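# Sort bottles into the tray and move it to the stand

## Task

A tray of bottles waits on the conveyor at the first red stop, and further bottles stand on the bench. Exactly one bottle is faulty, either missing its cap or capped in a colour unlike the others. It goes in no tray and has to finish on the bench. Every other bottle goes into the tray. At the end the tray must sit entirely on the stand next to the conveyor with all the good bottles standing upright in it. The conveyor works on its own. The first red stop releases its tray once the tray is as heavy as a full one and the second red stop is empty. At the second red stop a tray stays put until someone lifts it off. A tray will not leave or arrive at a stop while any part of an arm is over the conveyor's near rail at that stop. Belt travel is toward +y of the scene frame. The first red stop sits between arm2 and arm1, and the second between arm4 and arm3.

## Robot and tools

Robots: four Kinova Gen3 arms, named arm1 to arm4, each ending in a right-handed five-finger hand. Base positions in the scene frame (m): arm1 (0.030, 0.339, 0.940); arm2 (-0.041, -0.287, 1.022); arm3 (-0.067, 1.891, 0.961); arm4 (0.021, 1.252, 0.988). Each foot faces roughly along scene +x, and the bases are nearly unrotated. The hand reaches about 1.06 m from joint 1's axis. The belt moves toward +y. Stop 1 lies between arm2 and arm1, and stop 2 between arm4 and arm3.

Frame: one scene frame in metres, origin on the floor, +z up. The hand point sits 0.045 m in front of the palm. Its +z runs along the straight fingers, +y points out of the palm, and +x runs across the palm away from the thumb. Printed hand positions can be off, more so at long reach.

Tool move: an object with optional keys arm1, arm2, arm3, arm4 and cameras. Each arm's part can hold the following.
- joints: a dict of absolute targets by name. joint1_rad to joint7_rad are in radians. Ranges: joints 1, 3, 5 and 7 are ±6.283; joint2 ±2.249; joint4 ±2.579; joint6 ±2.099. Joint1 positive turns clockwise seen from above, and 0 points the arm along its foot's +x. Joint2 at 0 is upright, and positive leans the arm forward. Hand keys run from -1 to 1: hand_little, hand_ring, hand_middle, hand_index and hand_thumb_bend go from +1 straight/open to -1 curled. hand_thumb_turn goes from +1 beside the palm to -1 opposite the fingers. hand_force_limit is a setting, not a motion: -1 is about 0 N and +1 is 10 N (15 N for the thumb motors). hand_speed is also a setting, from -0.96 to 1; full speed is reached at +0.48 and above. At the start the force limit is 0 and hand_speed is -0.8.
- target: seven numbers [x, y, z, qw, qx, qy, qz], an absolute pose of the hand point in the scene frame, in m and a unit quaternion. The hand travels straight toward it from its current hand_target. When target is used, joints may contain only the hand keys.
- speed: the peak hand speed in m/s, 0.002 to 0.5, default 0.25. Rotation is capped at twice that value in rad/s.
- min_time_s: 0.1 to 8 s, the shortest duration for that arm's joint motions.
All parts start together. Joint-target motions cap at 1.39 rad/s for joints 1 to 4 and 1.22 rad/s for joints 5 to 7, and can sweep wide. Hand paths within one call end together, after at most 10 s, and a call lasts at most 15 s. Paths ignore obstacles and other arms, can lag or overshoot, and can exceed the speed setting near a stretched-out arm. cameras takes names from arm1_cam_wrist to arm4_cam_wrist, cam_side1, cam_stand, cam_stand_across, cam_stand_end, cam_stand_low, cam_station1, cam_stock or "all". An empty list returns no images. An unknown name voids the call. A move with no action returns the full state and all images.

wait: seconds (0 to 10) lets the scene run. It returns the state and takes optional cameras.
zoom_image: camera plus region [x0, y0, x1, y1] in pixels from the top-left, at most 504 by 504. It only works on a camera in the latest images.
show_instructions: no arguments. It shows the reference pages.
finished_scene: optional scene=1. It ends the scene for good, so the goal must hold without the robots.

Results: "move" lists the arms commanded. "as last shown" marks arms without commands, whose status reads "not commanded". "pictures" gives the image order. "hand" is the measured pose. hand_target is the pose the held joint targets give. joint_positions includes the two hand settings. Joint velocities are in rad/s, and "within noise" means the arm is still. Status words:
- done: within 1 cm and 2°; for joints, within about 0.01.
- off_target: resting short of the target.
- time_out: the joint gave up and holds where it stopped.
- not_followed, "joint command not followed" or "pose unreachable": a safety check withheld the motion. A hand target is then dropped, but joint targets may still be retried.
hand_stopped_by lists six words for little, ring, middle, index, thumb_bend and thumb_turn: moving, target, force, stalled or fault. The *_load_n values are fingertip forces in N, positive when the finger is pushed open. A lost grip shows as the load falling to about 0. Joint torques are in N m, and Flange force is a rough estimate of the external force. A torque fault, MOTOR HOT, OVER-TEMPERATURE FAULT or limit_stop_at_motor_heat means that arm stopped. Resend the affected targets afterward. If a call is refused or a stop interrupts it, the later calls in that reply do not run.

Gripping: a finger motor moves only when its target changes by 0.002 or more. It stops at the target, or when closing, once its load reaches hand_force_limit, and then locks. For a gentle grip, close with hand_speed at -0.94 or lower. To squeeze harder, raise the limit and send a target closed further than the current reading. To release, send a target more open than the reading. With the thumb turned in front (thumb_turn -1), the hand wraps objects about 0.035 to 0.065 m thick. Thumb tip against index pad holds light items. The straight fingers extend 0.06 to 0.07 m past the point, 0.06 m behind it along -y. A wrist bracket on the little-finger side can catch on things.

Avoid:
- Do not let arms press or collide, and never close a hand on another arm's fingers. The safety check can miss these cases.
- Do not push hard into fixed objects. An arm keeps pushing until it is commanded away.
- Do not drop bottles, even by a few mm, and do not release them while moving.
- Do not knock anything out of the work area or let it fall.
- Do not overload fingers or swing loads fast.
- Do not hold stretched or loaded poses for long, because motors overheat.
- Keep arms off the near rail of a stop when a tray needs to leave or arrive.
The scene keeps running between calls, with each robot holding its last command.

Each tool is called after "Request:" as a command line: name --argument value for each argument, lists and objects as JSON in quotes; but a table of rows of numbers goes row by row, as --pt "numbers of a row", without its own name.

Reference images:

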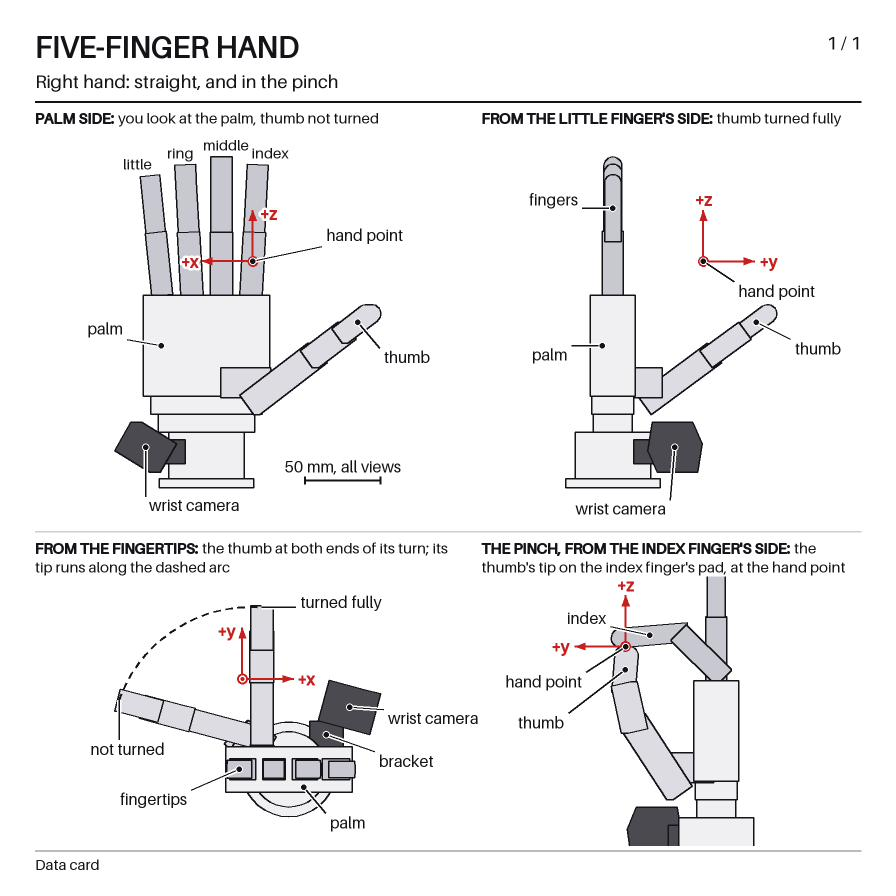

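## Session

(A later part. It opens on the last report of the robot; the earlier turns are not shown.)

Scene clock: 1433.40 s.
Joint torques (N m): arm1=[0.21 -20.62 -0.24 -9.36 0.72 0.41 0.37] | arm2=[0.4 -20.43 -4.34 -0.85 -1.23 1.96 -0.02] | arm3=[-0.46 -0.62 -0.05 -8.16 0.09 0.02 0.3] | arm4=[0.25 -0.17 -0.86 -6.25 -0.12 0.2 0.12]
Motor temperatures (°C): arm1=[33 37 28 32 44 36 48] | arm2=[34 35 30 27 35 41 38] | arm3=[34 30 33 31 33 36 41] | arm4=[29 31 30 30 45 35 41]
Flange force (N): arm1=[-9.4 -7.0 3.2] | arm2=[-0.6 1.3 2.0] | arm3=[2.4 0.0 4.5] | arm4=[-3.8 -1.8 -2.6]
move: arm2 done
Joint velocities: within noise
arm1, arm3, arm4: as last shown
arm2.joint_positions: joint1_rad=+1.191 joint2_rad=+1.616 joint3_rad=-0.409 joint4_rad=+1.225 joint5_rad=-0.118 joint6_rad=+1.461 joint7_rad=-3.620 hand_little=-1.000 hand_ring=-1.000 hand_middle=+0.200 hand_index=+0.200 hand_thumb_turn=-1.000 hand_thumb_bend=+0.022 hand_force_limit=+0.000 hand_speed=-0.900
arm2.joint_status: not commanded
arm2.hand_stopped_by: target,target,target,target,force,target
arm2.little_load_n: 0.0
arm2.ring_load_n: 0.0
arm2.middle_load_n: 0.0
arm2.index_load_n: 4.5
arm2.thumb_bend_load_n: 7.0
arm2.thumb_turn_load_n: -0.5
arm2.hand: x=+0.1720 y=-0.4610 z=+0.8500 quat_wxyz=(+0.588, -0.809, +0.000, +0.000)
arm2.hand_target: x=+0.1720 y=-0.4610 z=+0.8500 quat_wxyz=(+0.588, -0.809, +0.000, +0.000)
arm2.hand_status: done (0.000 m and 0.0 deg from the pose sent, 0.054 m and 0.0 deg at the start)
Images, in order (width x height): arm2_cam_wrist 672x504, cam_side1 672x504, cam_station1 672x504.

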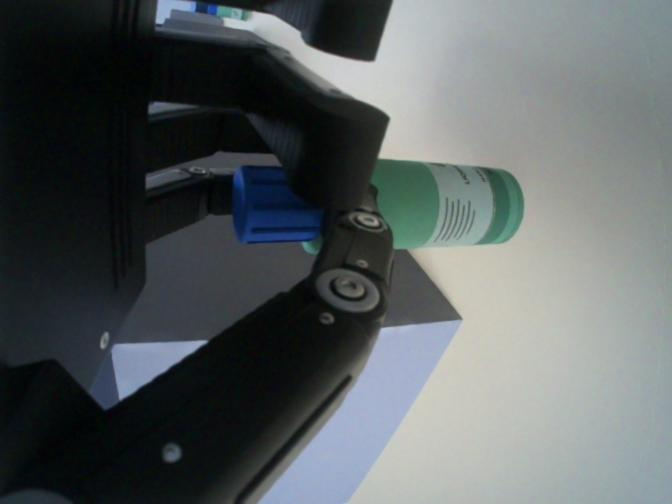

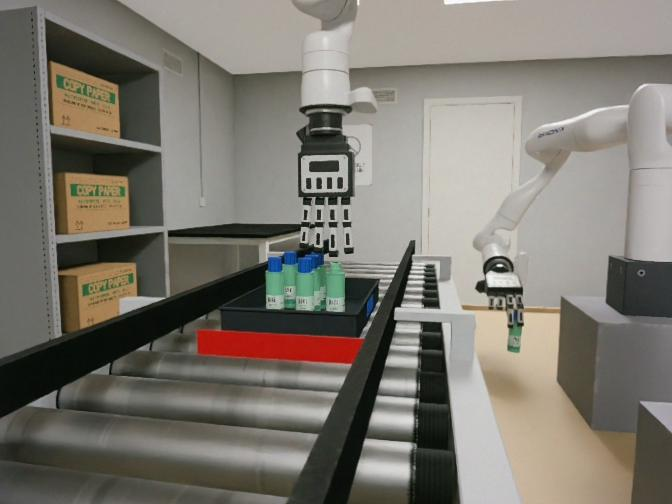

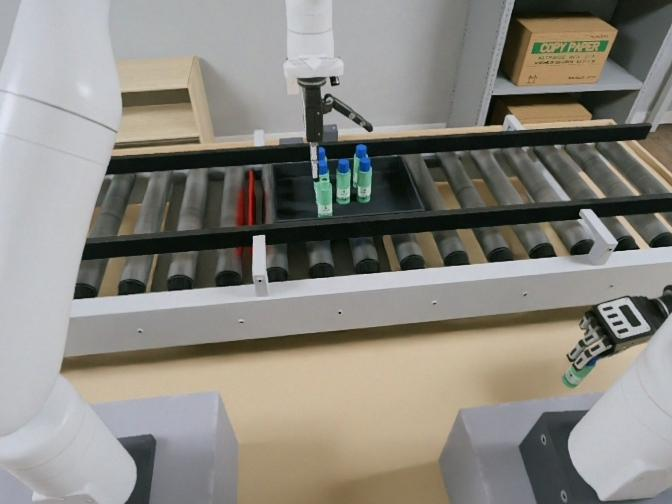

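Request:
move --arm1 '{"joints": {"joint1_rad": 0.4, "joint2_rad": 0.6, "joint3_rad": 0.0, "joint4_rad": 1.15, "joint5_rad": 0.0, "joint6_rad": 1.39, "joint7_rad": -1.2, "hand_ring": -1, "hand_little": -1, "hand_thumb_bend": 0.6}, "min_time_s": 3}'

Request:
move --arm1 '{"target": [0.545, -0.01, 1.11, 0.1021, -0.1405, -0.7967, 0.5789], "speed": 0.2}' --cameras '["arm1_cam_wrist", "cam_side1", "cam_station1", "cam_stock"]'

Request:
zoom_image --camera "cam_side1" --region '[240, 150, 420, 340]'

Request:
zoom_image --camera "cam_station1" --region '[230, 90, 440, 250]'

Scene clock: 1544.90 s.
Joint torques (N m): arm1=[0.11 -18.01 -0.29 -9.5 0.64 0.26 0.41] | arm2=[0.45 -20.41 -4.39 -0.81 -1.25 1.94 -0.04] | arm3=[-0.49 -0.66 0.01 -8.15 0.11 0.06 0.29] | arm4=[0.3 -0.19 -0.7 -6.28 -0.14 0.16 0.08]
Motor temperatures (°C): arm1=[32 37 28 32 44 36 48] | arm2=[34 36 30 27 35 41 38] | arm3=[34 30 33 31 33 36 41] | arm4=[29 31 30 30 45 35 40]
Flange force (N): arm1=[8.4 4.4 3.9] | arm2=[-0.5 1.5 1.8] | arm3=[2.3 0.2 4.5] | arm4=[-3.7 -1.5 -2.7]
move: arm1 done
Joint velocities: within noise
arm1.joint_positions: joint1_rad=+0.400 joint2_rad=+0.600 joint3_rad=+0.000 joint4_rad=+1.150 joint5_rad=+0.000 joint6_rad=+1.390 joint7_rad=-1.200 hand_little=-1.000 hand_ring=-1.000 hand_middle=+1.000 hand_index=+1.000 hand_thumb_turn=-1.000 hand_thumb_bend=+0.600 hand_force_limit=+0.000 hand_speed=+0.200
arm1.joint_status: all done
arm1.hand_stopped_by: target,target,target,target,target,target
arm1.little_load_n: 0.0
arm1.ring_load_n: 0.0
arm1.middle_load_n: 0.0
arm1.index_load_n: 0.0
arm1.thumb_bend_load_n: 0.0
arm1.thumb_turn_load_n: 0.0
arm1.hand: x=+0.5633 y=+0.1809 z=+1.1927 quat_wxyz=(+0.002, +0.002, -1.000, +0.003)
arm1.hand_target: x=+0.5633 y=+0.1809 z=+1.1927 quat_wxyz=(+0.002, +0.002, -1.000, +0.003)
arm1.hand_status: not commanded
arm2, arm3, arm4: as last shown
arm3.thumb_bend_load_n: -0.5
pictures: none

Scene clock: 1548.70 s.
Joint torques (N m): arm1=[0.07 -19.41 4.78 -6.52 2.5 1.61 0.42] | arm2=[0.39 -20.47 -4.4 -0.83 -1.24 1.94 -0.07] | arm3=[-0.49 -0.74 -0.06 -8.13 0.07 0.05 0.33] | arm4=[0.27 -0.2 -0.75 -6.29 -0.16 0.16 0.14]
Motor temperatures (°C): arm1=[32 37 28 32 44 36 48] | arm2=[34 36 30 27 35 41 38] | arm3=[34 30 33 31 33 36 41] | arm4=[29 31 30 30 45 35 40]
Flange force (N): arm1=[9.0 -0.8 2.1] | arm2=[-0.7 1.5 1.8] | arm3=[2.1 0.1 4.3] | arm4=[-3.7 -1.4 -2.6]
move: arm1 done
Joint velocities: within noise
arm1.joint_positions: joint1_rad=-0.148 joint2_rad=+1.017 joint3_rad=+0.517 joint4_rad=+1.315 joint5_rad=+0.818 joint6_rad=+1.308 joint7_rad=-2.151 hand_little=-1.000 hand_ring=-1.000 hand_middle=+1.000 hand_index=+1.000 hand_thumb_turn=-1.000 hand_thumb_bend=+0.600 hand_force_limit=+0.000 hand_speed=+0.200
arm1.joint_status: not commanded
arm1.hand_stopped_by: target,target,target,target,target,target
arm1.little_load_n: 0.0
arm1.ring_load_n: 0.0
arm1.middle_load_n: 0.0
arm1.index_load_n: 0.0
arm1.thumb_bend_load_n: 0.0
arm1.thumb_turn_load_n: 0.0
arm1.hand: x=+0.5450 y=-0.0100 z=+1.1100 quat_wxyz=(+0.102, -0.141, -0.797, +0.579)
arm1.hand_target: x=+0.5450 y=-0.0100 z=+1.1100 quat_wxyz=(+0.102, -0.140, -0.797, +0.579)
arm1.hand_status: done (0.000 m and 0.0 deg from the pose sent, 0.209 m and 74.1 deg at the start)
arm2, arm3, arm4: as last shown
arm3.thumb_bend_load_n: 0.0
Images, in order (width x height): arm1_cam_wrist 672x504, cam_side1 672x504, cam_station1 672x504, cam_stock 672x504.

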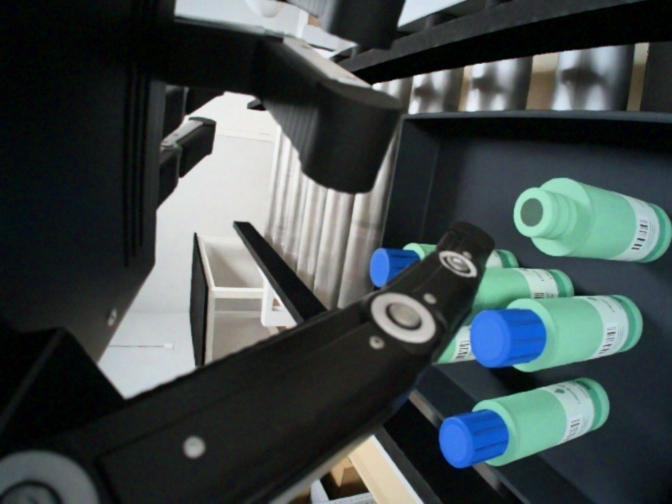

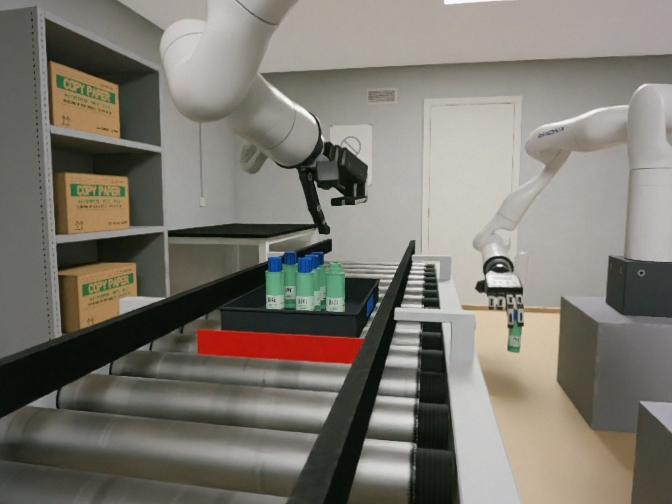

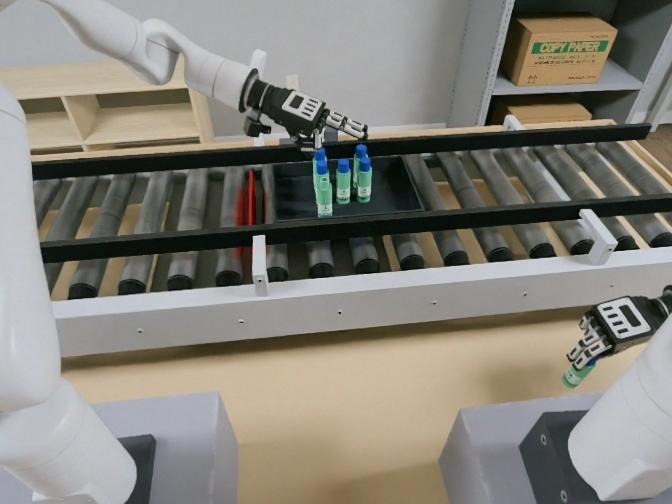

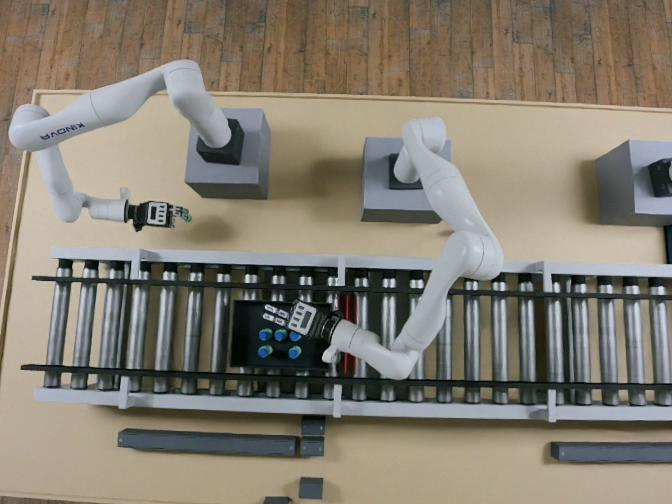

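Scaled by 2.653 from the camera's image (finer frame: 960x720).

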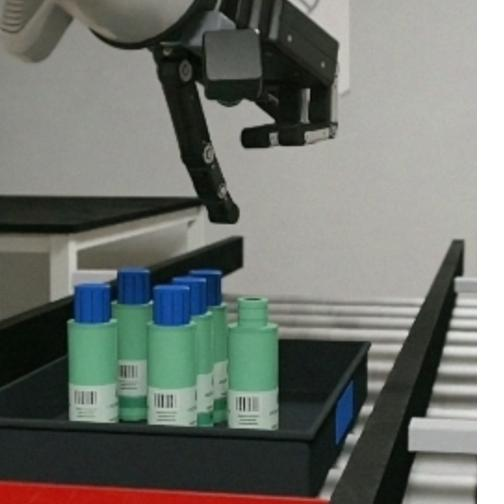

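Scaled by 2.400 from the camera's image (finer frame: 960x720).

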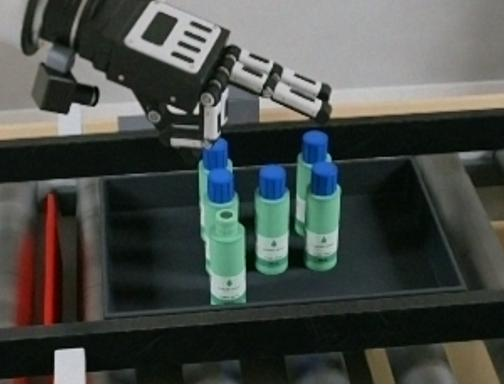

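Request:
move --cameras '["arm1_cam_wrist","cam_side1","cam_station1"]'

Scene clock: 1612.27 s.
Joint torques (N m): arm1=[0.08 -19.42 4.76 -6.47 2.54 1.66 0.3] | arm2=[0.41 -20.44 -4.31 -0.87 -1.23 1.97 -0.02] | arm3=[-0.57 -0.73 -0.03 -8.1 0.13 0.03 0.26] | arm4=[0.26 -0.16 -0.72 -6.2 -0.13 0.2 0.16]
Motor temperatures (°C): arm1=[32 36 28 31 44 36 48] | arm2=[34 36 30 27 35 41 38] | arm3=[34 30 33 31 33 35 41] | arm4=[29 31 30 30 45 35 40]
Flange force (N): arm1=[8.6 -0.9 2.1] | arm2=[-0.6 1.2 2.1] | arm3=[2.1 0.0 4.2] | arm4=[-3.7 -1.2 -2.9]
Joint velocities: within noise
arm1.joint_positions: joint1_rad=-0.148 joint2_rad=+1.017 joint3_rad=+0.517 joint4_rad=+1.315 joint5_rad=+0.818 joint6_rad=+1.308 joint7_rad=-2.151 hand_little=-1.000 hand_ring=-1.000 hand_middle=+1.000 hand_index=+1.000 hand_thumb_turn=-1.000 hand_thumb_bend=+0.600 hand_force_limit=+0.000 hand_speed=+0.200
arm1.joint_status: not commanded
arm1.hand_stopped_by: target,target,target,target,target,target
arm1.little_load_n: 0.0
arm1.ring_load_n: 0.0
arm1.middle_load_n: 0.0
arm1.index_load_n: 0.0
arm1.thumb_bend_load_n: 0.0
arm1.thumb_turn_load_n: 0.0
arm1.hand: x=+0.5450 y=-0.0100 z=+1.1100 quat_wxyz=(+0.102, -0.140, -0.797, +0.579) (m; scene frame)
arm1.hand_target: x=+0.5450 y=-0.0100 z=+1.1100 quat_wxyz=(+0.102, -0.140, -0.797, +0.579) (m; scene frame)
arm1.hand_status: done (0.000 m and 0.0 deg from the pose sent, 0.209 m and 74.1 deg at the start)
arm2.joint_positions: joint1_rad=+1.191 joint2_rad=+1.616 joint3_rad=-0.409 joint4_rad=+1.225 joint5_rad=-0.118 joint6_rad=+1.461 joint7_rad=-3.620 hand_little=-1.000 hand_ring=-1.000 hand_middle=+0.200 hand_index=+0.200 hand_thumb_turn=-1.000 hand_thumb_bend=+0.022 hand_force_limit=+0.000 hand_speed=-0.900
arm2.joint_status: not commanded
arm2.hand_stopped_by: target,target,target,target,force,target
arm2.little_load_n: 0.0
arm2.ring_load_n: 0.0
arm2.middle_load_n: 0.0
arm2.index_load_n: 4.5
arm2.thumb_bend_load_n: 7.0
arm2.thumb_turn_load_n: -0.5
arm2.hand: x=+0.1720 y=-0.4610 z=+0.8500 quat_wxyz=(+0.588, -0.809, +0.000, +0.000) (m; scene frame)
arm2.hand_target: x=+0.1720 y=-0.4610 z=+0.8500 quat_wxyz=(+0.588, -0.809, +0.000, +0.000) (m; scene frame)
arm2.hand_status: not commanded
arm3.joint_positions: joint1_rad=+0.362 joint2_rad=-0.324 joint3_rad=-0.101 joint4_rad=+1.473 joint5_rad=-0.008 joint6_rad=+2.069 joint7_rad=-1.880 hand_little=+1.000 hand_ring=+1.000 hand_middle=+1.000 hand_index=+1.000 hand_thumb_turn=+1.000 hand_thumb_bend=+1.000 hand_force_limit=+0.000 hand_speed=-0.800
arm3.joint_status: not commanded
arm3.hand_stopped_by: target,target,target,target,target,target
arm3.little_load_n: 0.0
arm3.ring_load_n: 0.0
arm3.middle_load_n: 0.0
arm3.index_load_n: 0.0
arm3.thumb_bend_load_n: -0.5
arm3.thumb_turn_load_n: 0.0
arm3.hand: x=+0.1108 y=+1.8705 z=+1.4476 quat_wxyz=(+0.039, -0.300, -0.953, +0.013) (m; scene frame)
arm3.hand_target: x=+0.1108 y=+1.8705 z=+1.4476 quat_wxyz=(+0.039, -0.300, -0.953, +0.013) (m; scene frame)
arm3.hand_status: not commanded
arm4.joint_positions: joint1_rad=+0.421 joint2_rad=-0.440 joint3_rad=-0.080 joint4_rad=+1.467 joint5_rad=+0.009 joint6_rad=+2.000 joint7_rad=-1.939 hand_little=+1.000 hand_ring=+1.000 hand_middle=+1.000 hand_index=+1.000 hand_thumb_turn=+1.000 hand_thumb_bend=+1.000 hand_force_limit=+0.000 hand_speed=-0.800
arm4.joint_status: not commanded
arm4.hand_stopped_by: target,target,target,target,target,target
arm4.little_load_n: 0.0
arm4.ring_load_n: 0.0
arm4.middle_load_n: 0.0
arm4.index_load_n: 0.0
arm4.thumb_bend_load_n: 0.0
arm4.thumb_turn_load_n: 0.0
arm4.hand: x=+0.2044 y=+1.2330 z=+1.4982 quat_wxyz=(-0.051, -0.285, -0.957, +0.011) (m; scene frame)
arm4.hand_target: x=+0.2044 y=+1.2330 z=+1.4982 quat_wxyz=(-0.051, -0.285, -0.957, +0.011) (m; scene frame)
arm4.hand_status: not commanded
pictures: arm1_cam_wrist, cam_side1, cam_station1
Images, in order (width x height): arm1_cam_wrist 672x504, cam_side1 672x504, cam_station1 672x504.

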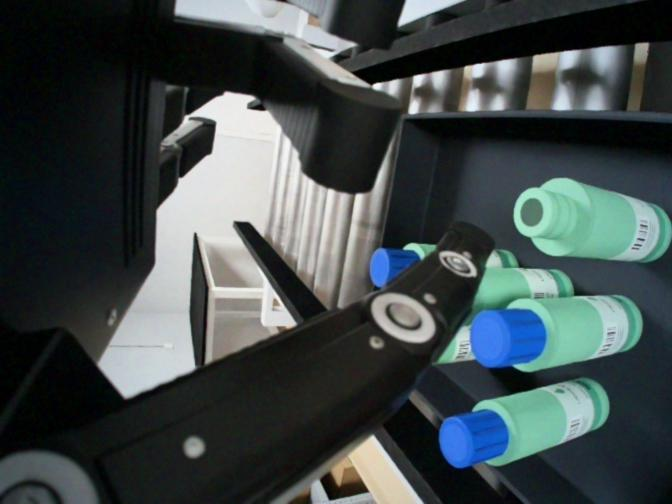

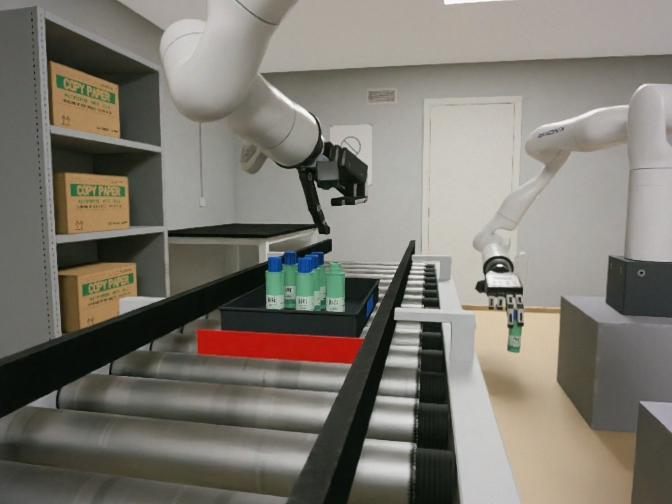

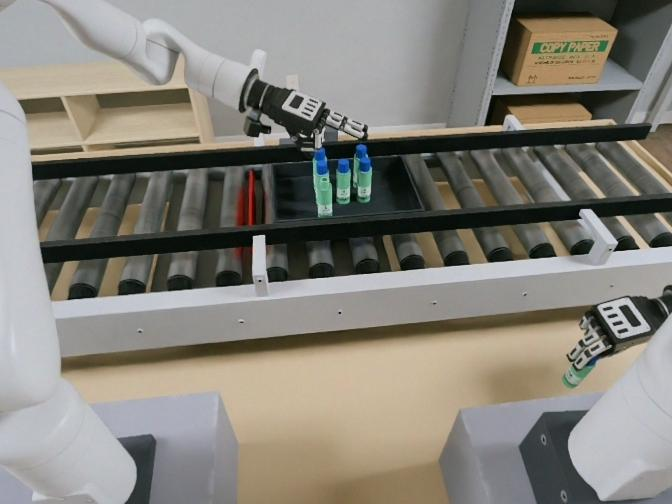

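Request:
zoom_image --camera "cam_station1" --region '[220, 80, 460, 260]'

Request:
move --cameras '["cam_stock"]'

Request:
zoom_image --camera "cam_stock" --region '[180, 0, 480, 220]'

Scaled by 2.100 from the camera's image (finer frame: 960x720).

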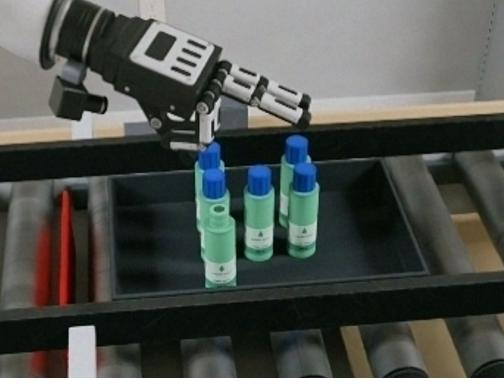

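Scene clock: 1662.00 s.
Joint torques (N m): arm1=[-0.04 -19.37 4.75 -6.58 2.5 1.56 0.39] | arm2=[0.41 -20.49 -4.36 -0.88 -1.25 1.96 -0.03] | arm3=[-0.59 -0.72 -0.07 -8.08 0.07 0.07 0.34] | arm4=[0.21 -0.14 -0.8 -6.33 -0.11 0.16 0.08]
Motor temperatures (°C): arm1=[32 36 28 31 44 36 48] | arm2=[34 36 30 27 35 41 38] | arm3=[34 30 33 31 33 35 41] | arm4=[29 31 30 30 45 35 40]
Flange force (N): arm1=[9.1 -0.9 2.2] | arm2=[-0.6 1.3 2.1] | arm3=[2.0 0.2 4.2] | arm4=[-3.6 -1.7 -2.4]
Joint velocities: within noise
arm1.joint_positions: joint1_rad=-0.148 joint2_rad=+1.017 joint3_rad=+0.517 joint4_rad=+1.315 joint5_rad=+0.818 joint6_rad=+1.308 joint7_rad=-2.151 hand_little=-1.000 hand_ring=-1.000 hand_middle=+1.000 hand_index=+1.000 hand_thumb_turn=-1.000 hand_thumb_bend=+0.600 hand_force_limit=+0.000 hand_speed=+0.200
arm1.joint_status: not commanded
arm1.hand_stopped_by: target,target,target,target,target,target
arm1.little_load_n: 0.0
arm1.ring_load_n: 0.0
arm1.middle_load_n: 0.0
arm1.index_load_n: 0.0
arm1.thumb_bend_load_n: 0.0
arm1.thumb_turn_load_n: 0.0
arm1.hand: x=+0.5450 y=-0.0100 z=+1.1100 quat_wxyz=(+0.102, -0.140, -0.797, +0.579) (m; scene frame)
arm1.hand_target: x=+0.5450 y=-0.0100 z=+1.1100 quat_wxyz=(+0.102, -0.140, -0.797, +0.579) (m; scene frame)
arm1.hand_status: done (0.000 m and 0.0 deg from the pose sent, 0.209 m and 74.1 deg at the start)
arm2.joint_positions: joint1_rad=+1.191 joint2_rad=+1.616 joint3_rad=-0.409 joint4_rad=+1.225 joint5_rad=-0.118 joint6_rad=+1.461 joint7_rad=-3.620 hand_little=-1.000 hand_ring=-1.000 hand_middle=+0.200 hand_index=+0.200 hand_thumb_turn=-1.000 hand_thumb_bend=+0.022 hand_force_limit=+0.000 hand_speed=-0.900
arm2.joint_status: not commanded
arm2.hand_stopped_by: target,target,target,target,force,target
arm2.little_load_n: 0.0
arm2.ring_load_n: 0.0
arm2.middle_load_n: 0.0
arm2.index_load_n: 4.5
arm2.thumb_bend_load_n: 7.0
arm2.thumb_turn_load_n: -0.5
arm2.hand: x=+0.1720 y=-0.4610 z=+0.8500 quat_wxyz=(+0.588, -0.809, +0.000, +0.000) (m; scene frame)
arm2.hand_target: x=+0.1720 y=-0.4610 z=+0.8500 quat_wxyz=(+0.588, -0.809, +0.000, +0.000) (m; scene frame)
arm2.hand_status: not commanded
arm3.joint_positions: joint1_rad=+0.362 joint2_rad=-0.324 joint3_rad=-0.101 joint4_rad=+1.473 joint5_rad=-0.008 joint6_rad=+2.069 joint7_rad=-1.880 hand_little=+1.000 hand_ring=+1.000 hand_middle=+1.000 hand_index=+1.000 hand_thumb_turn=+1.000 hand_thumb_bend=+1.000 hand_force_limit=+0.000 hand_speed=-0.800
arm3.joint_status: not commanded
arm3.hand_stopped_by: target,target,target,target,target,target
arm3.little_load_n: 0.0
arm3.ring_load_n: 0.0
arm3.middle_load_n: 0.0
arm3.index_load_n: 0.0
arm3.thumb_bend_load_n: -0.5
arm3.thumb_turn_load_n: 0.0
arm3.hand: x=+0.1108 y=+1.8705 z=+1.4476 quat_wxyz=(+0.039, -0.300, -0.953, +0.013) (m; scene frame)
arm3.hand_target: x=+0.1108 y=+1.8705 z=+1.4476 quat_wxyz=(+0.039, -0.300, -0.953, +0.013) (m; scene frame)
arm3.hand_status: not commanded
arm4.joint_positions: joint1_rad=+0.421 joint2_rad=-0.440 joint3_rad=-0.080 joint4_rad=+1.467 joint5_rad=+0.009 joint6_rad=+2.000 joint7_rad=-1.939 hand_little=+1.000 hand_ring=+1.000 hand_middle=+1.000 hand_index=+1.000 hand_thumb_turn=+1.000 hand_thumb_bend=+1.000 hand_force_limit=+0.000 hand_speed=-0.800
arm4.joint_status: not commanded
arm4.hand_stopped_by: target,target,target,target,target,target
arm4.little_load_n: 0.0
arm4.ring_load_n: 0.0
arm4.middle_load_n: 0.0
arm4.index_load_n: 0.0
arm4.thumb_bend_load_n: 0.0
arm4.thumb_turn_load_n: 0.0
arm4.hand: x=+0.2044 y=+1.2330 z=+1.4982 quat_wxyz=(-0.051, -0.285, -0.957, +0.011) (m; scene frame)
arm4.hand_target: x=+0.2044 y=+1.2330 z=+1.4982 quat_wxyz=(-0.051, -0.285, -0.957, +0.011) (m; scene frame)
arm4.hand_status: not commanded
pictures: cam_stock
Images, in order (width x height): cam_stock 672x504.

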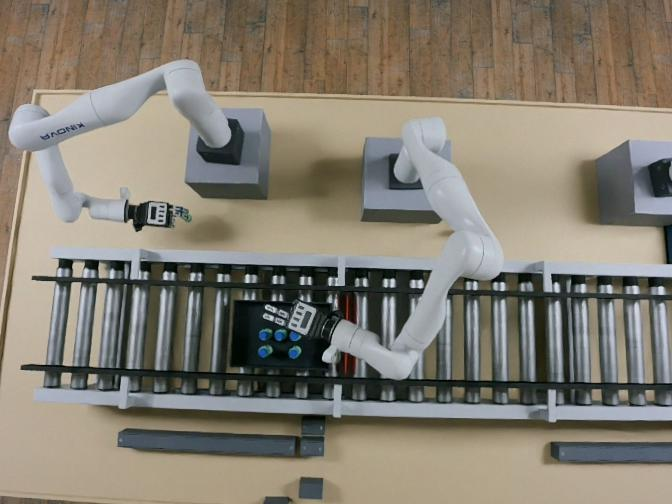

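Scaled by 1.680 from the camera's image (finer frame: 960x720).

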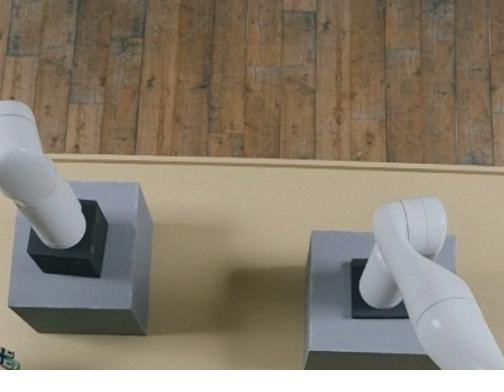

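Request:
zoom_image --camera "cam_stock" --region '[220, 270, 380, 390]'

Scaled by 3.150 from the camera's image (finer frame: 960x720).

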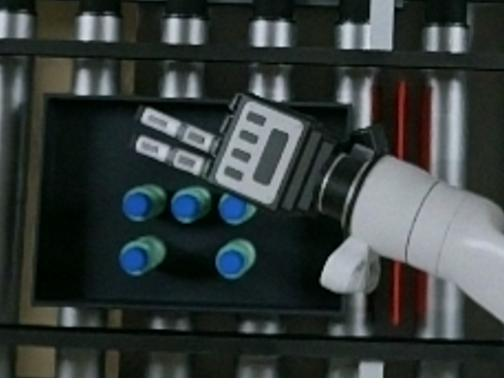

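Request:
move --arm1 '{"target":[0.545,0.0,1.072,0.1021,-0.1405,-0.7967,0.5789],"speed":0.1}' --cameras '["arm1_cam_wrist","cam_side1","cam_station1","cam_stock"]'

Request:
zoom_image --camera "cam_station1" --region '[260, 110, 440, 245]'

Request:
zoom_image --camera "cam_side1" --region '[216, 190, 416, 340]'

Request:
zoom_image --camera "cam_stock" --region '[220, 270, 380, 390]'

Scene clock: 1719.80 s.
Joint torques (N m): arm1=[0.02 -19.7 4.84 -5.98 2.39 1.7 0.37] | arm2=[0.43 -20.4 -4.39 -0.84 -1.24 1.97 -0.07] | arm3=[-0.5 -0.72 -0.06 -8.15 0.12 0.04 0.31] | arm4=[0.32 -0.19 -0.71 -6.19 -0.1 0.26 0.09]
Motor temperatures (°C): arm1=[32 36 28 31 44 36 48] | arm2=[34 36 30 27 35 41 38] | arm3=[34 30 33 31 33 35 41] | arm4=[29 31 30 30 45 35 40]
Flange force (N): arm1=[8.4 -1.4 2.0] | arm2=[-0.7 1.3 2.0] | arm3=[2.1 0.1 4.4] | arm4=[-3.8 -1.4 -2.7]
move: arm1 done
Joint velocities: within noise
arm1.joint_positions: joint1_rad=-0.160 joint2_rad=+1.077 joint3_rad=+0.503 joint4_rad=+1.326 joint5_rad=+0.803 joint6_rad=+1.288 joint7_rad=-2.216 hand_little=-1.000 hand_ring=-1.000 hand_middle=+1.000 hand_index=+1.000 hand_thumb_turn=-1.000 hand_thumb_bend=+0.600 hand_force_limit=+0.000 hand_speed=+0.200
arm1.joint_status: not commanded
arm1.hand_stopped_by: target,target,target,target,target,target
arm1.little_load_n: 0.0
arm1.ring_load_n: 0.0
arm1.middle_load_n: 0.0
arm1.index_load_n: -0.5
arm1.thumb_bend_load_n: 0.5
arm1.thumb_turn_load_n: 0.0
arm1.hand: x=+0.5450 y=+0.0000 z=+1.0720 quat_wxyz=(+0.102, -0.140, -0.797, +0.579)
arm1.hand_target: x=+0.5450 y=+0.0000 z=+1.0720 quat_wxyz=(+0.102, -0.141, -0.797, +0.579)
arm1.hand_status: done (0.000 m and 0.0 deg from the pose sent, 0.039 m and 0.0 deg at the start)
arm2, arm3, arm4: as last shown
arm4.thumb_bend_load_n: -0.5
Images, in order (width x height): arm1_cam_wrist 672x504, cam_side1 672x504, cam_station1 672x504, cam_stock 672x504.

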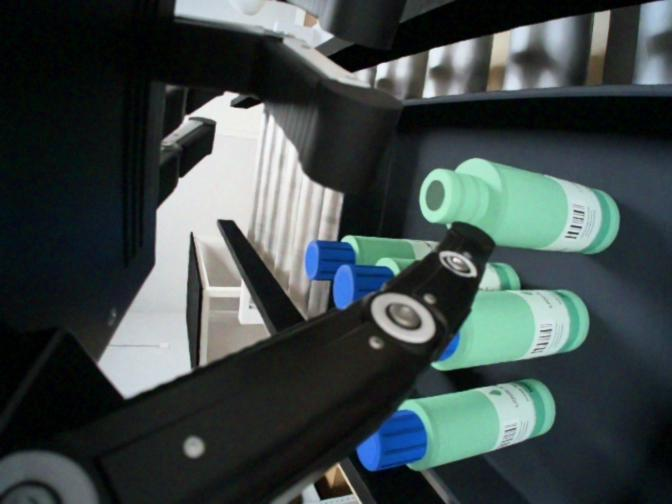

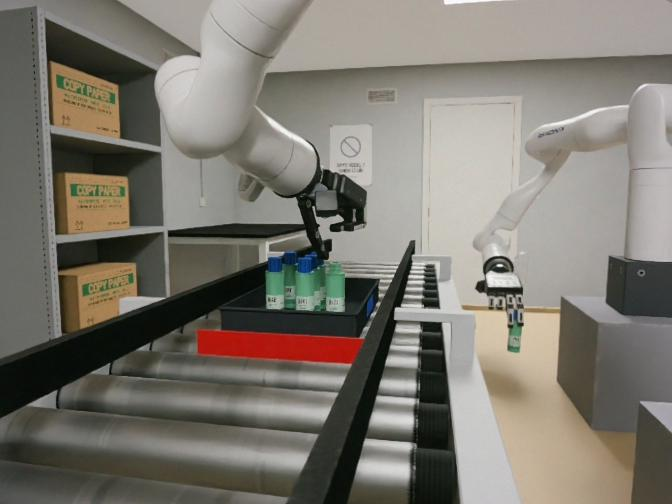

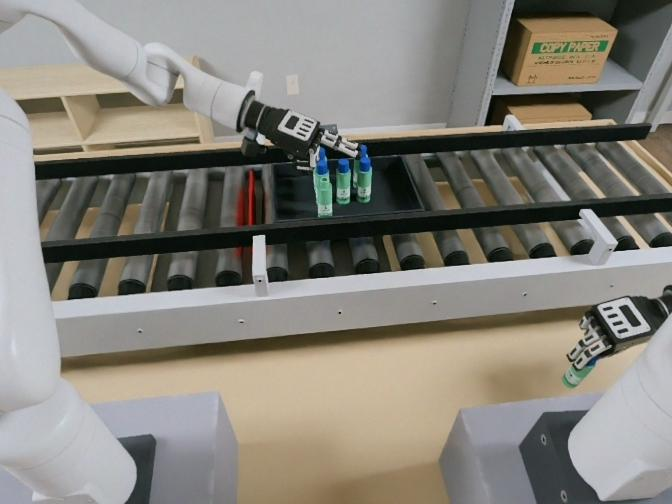

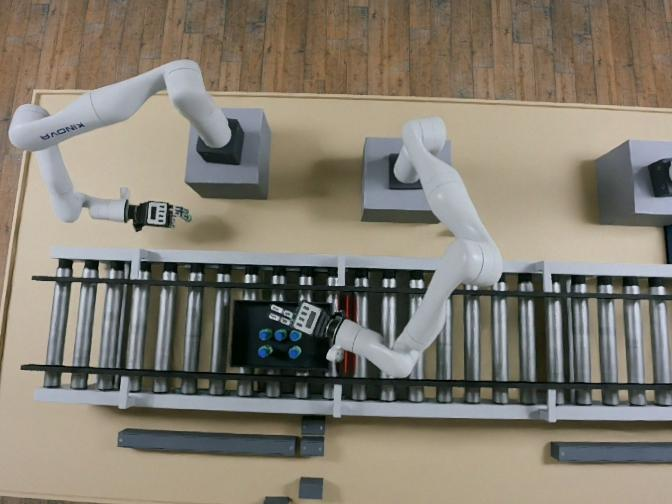

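Scaled by 2.800 from the camera's image (finer frame: 960x720).

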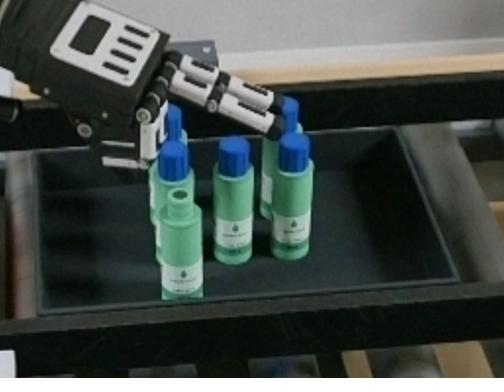

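Scaled by 2.520 from the camera's image (finer frame: 960x720).

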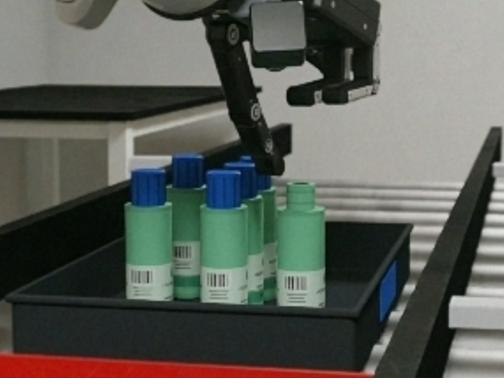

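Scaled by 3.150 from the camera's image (finer frame: 960x720).

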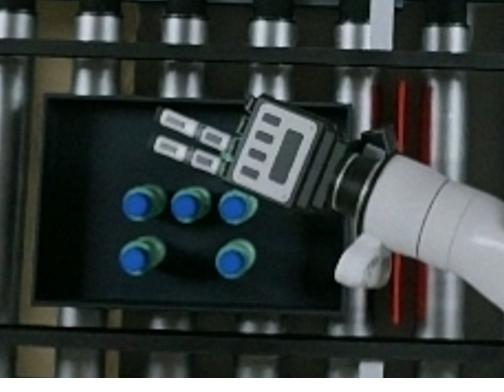

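Request:
move --arm1 '{"target":[0.541,0.005,1.03,0.1021,-0.1405,-0.7967,0.5789],"speed":0.08}' --cameras '["arm1_cam_wrist","cam_side1","cam_stock"]'

Request:
zoom_image --camera "cam_side1" --region '[216, 190, 416, 340]'

Request:
zoom_image --camera "cam_stock" --region '[220, 270, 380, 390]'

Scene clock: 1772.37 s.
Joint torques (N m): arm1=[0.12 -19.81 4.95 -5.51 2.27 1.84 0.34] | arm2=[0.38 -20.45 -4.36 -0.85 -1.24 1.94 -0.05] | arm3=[-0.46 -0.62 -0.09 -8.16 0.05 0.02 0.35] | arm4=[0.37 -0.17 -0.75 -6.2 -0.1 0.21 0.1]
Motor temperatures (°C): arm1=[32 36 28 31 44 36 48] | arm2=[34 36 30 27 35 41 38] | arm3=[34 29 33 31 33 35 41] | arm4=[29 31 30 30 45 35 40]
Flange force (N): arm1=[8.8 -2.1 1.8] | arm2=[-0.7 1.4 1.9] | arm3=[2.3 0.0 4.5] | arm4=[-3.8 -1.5 -2.8]
move: arm1 done
Joint velocities: within noise
arm1.joint_positions: joint1_rad=-0.165 joint2_rad=+1.144 joint3_rad=+0.490 joint4_rad=+1.341 joint5_rad=+0.793 joint6_rad=+1.255 joint7_rad=-2.286 hand_little=-1.000 hand_ring=-1.000 hand_middle=+1.000 hand_index=+1.000 hand_thumb_turn=-1.000 hand_thumb_bend=+0.600 hand_force_limit=+0.000 hand_speed=+0.200
arm1.joint_status: not commanded
arm1.hand_stopped_by: target,target,target,target,target,target
arm1.little_load_n: 0.0
arm1.ring_load_n: 0.0
arm1.middle_load_n: 0.0
arm1.index_load_n: 0.0
arm1.thumb_bend_load_n: 0.0
arm1.thumb_turn_load_n: 0.0
arm1.hand: x=+0.5410 y=+0.0050 z=+1.0300 quat_wxyz=(+0.102, -0.140, -0.797, +0.579)
arm1.hand_target: x=+0.5410 y=+0.0050 z=+1.0300 quat_wxyz=(+0.102, -0.140, -0.797, +0.579)
arm1.hand_status: done (0.000 m and 0.0 deg from the pose sent, 0.042 m and 0.0 deg at the start)
arm2, arm3, arm4: as last shown
arm2.little_load_n: 0.5
arm3.thumb_bend_load_n: 0.0
arm4.index_load_n: 0.5
Images, in order (width x height): arm1_cam_wrist 672x504, cam_side1 672x504, cam_stock 672x504.

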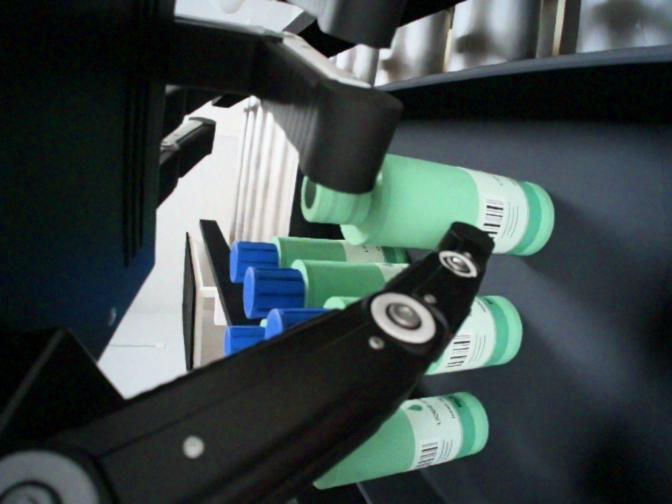

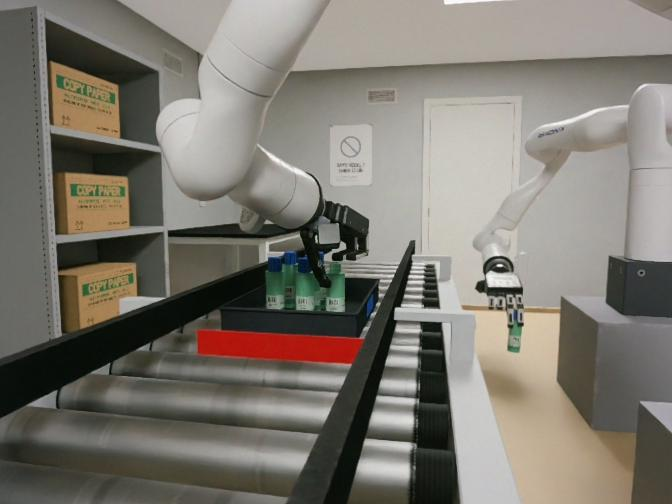

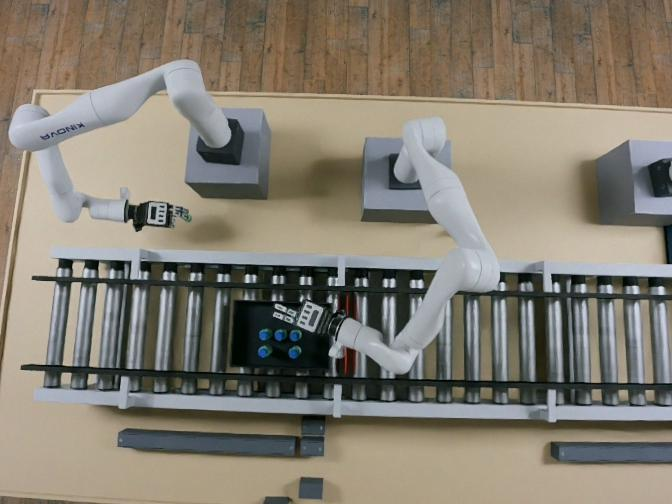

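Scaled by 2.520 from the camera's image (finer frame: 960x720).

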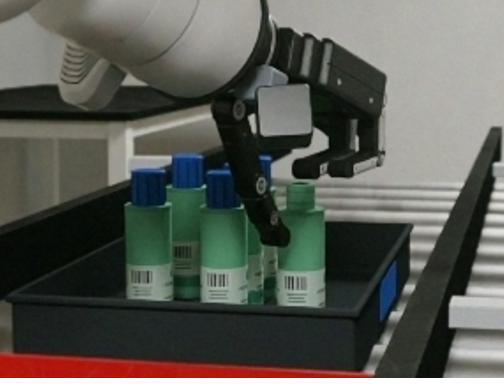

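Scaled by 3.150 from the camera's image (finer frame: 960x720).

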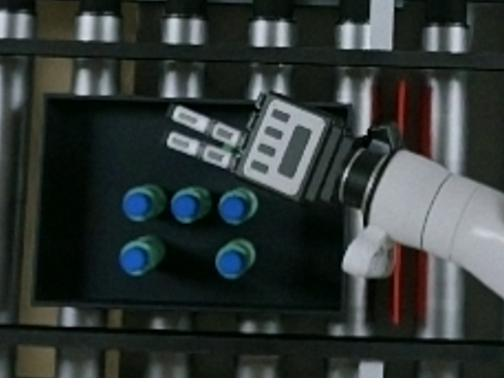

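Request:
move --arm1 '{"target":[0.544,0.006,1.008,0.1021,-0.1405,-0.7967,0.5789],"speed":0.06}'

Request:
move --arm1 '{"joints":{"hand_index":0.2,"hand_middle":0.2,"hand_speed":-0.7}}' --cameras '["arm1_cam_wrist","cam_side1","cam_station1"]'

Request:
zoom_image --camera "cam_side1" --region '[216, 190, 416, 340]'

Request:
zoom_image --camera "cam_station1" --region '[260, 110, 440, 245]'

Scene clock: 1801.97 s.
Joint torques (N m): arm1=[0.01 -19.99 5.08 -5.37 2.24 1.91 0.33] | arm2=[0.39 -20.43 -4.34 -0.88 -1.26 1.94 -0.04] | arm3=[-0.53 -0.79 -0.06 -8.1 0.13 0.07 0.26] | arm4=[0.27 -0.09 -0.74 -6.18 -0.13 0.22 0.17]
Motor temperatures (°C): arm1=[32 36 28 31 44 36 48] | arm2=[34 35 30 26 35 41 38] | arm3=[34 29 33 31 33 35 40] | arm4=[29 31 30 30 44 35 40]
Flange force (N): arm1=[9.1 -2.6 1.9] | arm2=[-0.7 1.2 2.0] | arm3=[1.9 0.0 4.2] | arm4=[-3.6 -1.3 -2.8]
move: arm1 done
Joint velocities: within noise
arm1.joint_positions: joint1_rad=-0.161 joint2_rad=+1.188 joint3_rad=+0.482 joint4_rad=+1.319 joint5_rad=+0.784 joint6_rad=+1.249 joint7_rad=-2.308 hand_little=-1.000 hand_ring=-1.000 hand_middle=+1.000 hand_index=+1.000 hand_thumb_turn=-1.000 hand_thumb_bend=+0.600 hand_force_limit=+0.000 hand_speed=+0.200
arm1.joint_status: not commanded
arm1.hand_stopped_by: target,target,target,target,target,target
arm1.little_load_n: 0.0
arm1.ring_load_n: 0.0
arm1.middle_load_n: 0.0
arm1.index_load_n: 0.0
arm1.thumb_bend_load_n: 0.0
arm1.thumb_turn_load_n: 0.0
arm1.hand: x=+0.5440 y=+0.0060 z=+1.0080 quat_wxyz=(+0.102, -0.140, -0.797, +0.579)
arm1.hand_target: x=+0.5440 y=+0.0060 z=+1.0080 quat_wxyz=(+0.102, -0.141, -0.797, +0.579)
arm1.hand_status: done (0.000 m and 0.0 deg from the pose sent, 0.022 m and 0.0 deg at the start)
arm2, arm3, arm4: as last shown
arm2.little_load_n: 0.0
arm2.thumb_turn_load_n: -1.0
arm4.index_load_n: 0.0
arm4.thumb_bend_load_n: 0.0
pictures: none

Scene clock: 1803.40 s.
Joint torques (N m): arm1=[0.06 -19.94 4.99 -5.27 2.29 1.79 0.39] | arm2=[0.36 -20.49 -4.37 -0.84 -1.26 1.95 -0.06] | arm3=[-0.52 -0.66 -0.01 -8.1 0.07 0.02 0.32] | arm4=[0.37 -0.15 -0.72 -6.27 -0.15 0.12 0.07]
Motor temperatures (°C): arm1=[32 36 28 31 44 36 48] | arm2=[34 35 30 26 35 41 38] | arm3=[34 29 33 31 33 35 40] | arm4=[29 31 30 30 44 35 40]
Flange force (N): arm1=[8.8 -2.5 1.5] | arm2=[-0.7 1.5 1.9] | arm3=[2.2 0.2 4.2] | arm4=[-3.6 -1.6 -2.8]
move: arm1 done
Joint velocities: within noise
arm1.joint_positions: joint1_rad=-0.161 joint2_rad=+1.188 joint3_rad=+0.482 joint4_rad=+1.319 joint5_rad=+0.784 joint6_rad=+1.249 joint7_rad=-2.308 hand_little=-1.000 hand_ring=-1.000 hand_middle=+0.200 hand_index=+0.200 hand_thumb_turn=-1.000 hand_thumb_bend=+0.600 hand_force_limit=+0.000 hand_speed=-0.700
arm1.joint_status: all done
arm1.hand_stopped_by: target,target,target,target,target,target
arm1.little_load_n: 0.0
arm1.ring_load_n: 0.0
arm1.middle_load_n: 0.0
arm1.index_load_n: 0.0
arm1.thumb_bend_load_n: 0.0
arm1.thumb_turn_load_n: 0.0
arm1.hand: x=+0.5440 y=+0.0060 z=+1.0080 quat_wxyz=(+0.102, -0.141, -0.797, +0.579)
arm1.hand_target: x=+0.5440 y=+0.0060 z=+1.0080 quat_wxyz=(+0.102, -0.140, -0.797, +0.579)
arm1.hand_status: not commanded
arm2, arm3, arm4: as last shown
arm2.thumb_turn_load_n: -0.5
arm3.middle_load_n: 0.5
Images, in order (width x height): arm1_cam_wrist 672x504, cam_side1 672x504, cam_station1 672x504.

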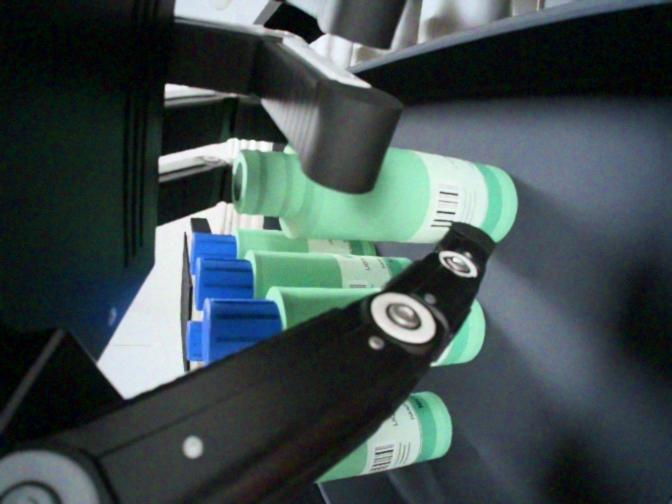

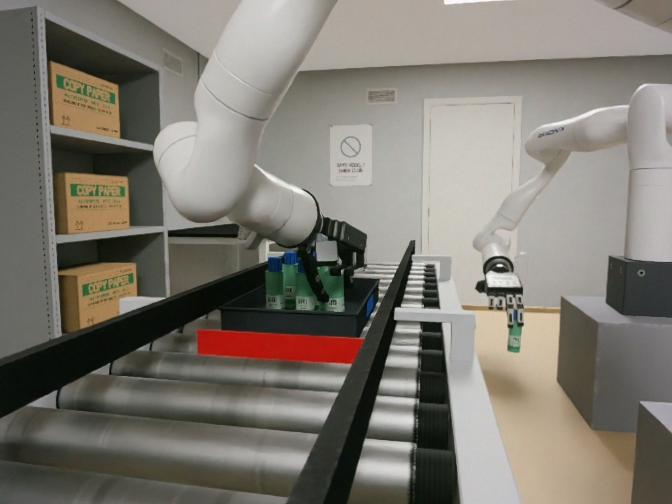

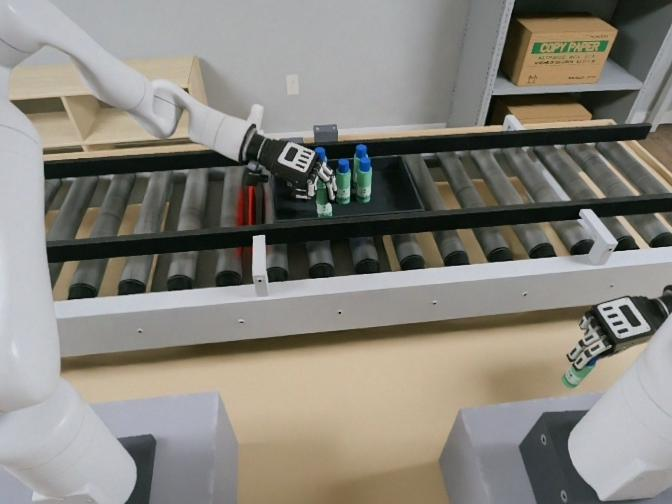

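Scaled by 2.520 from the camera's image (finer frame: 960x720).

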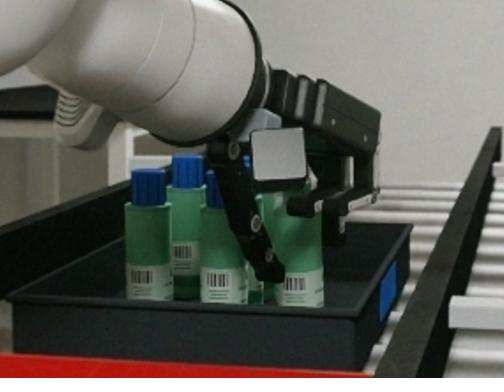

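Scaled by 2.800 from the camera's image (finer frame: 960x720).

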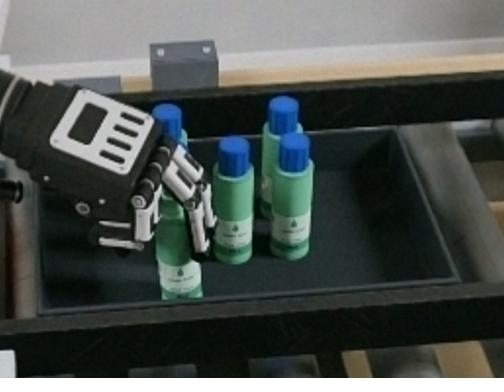

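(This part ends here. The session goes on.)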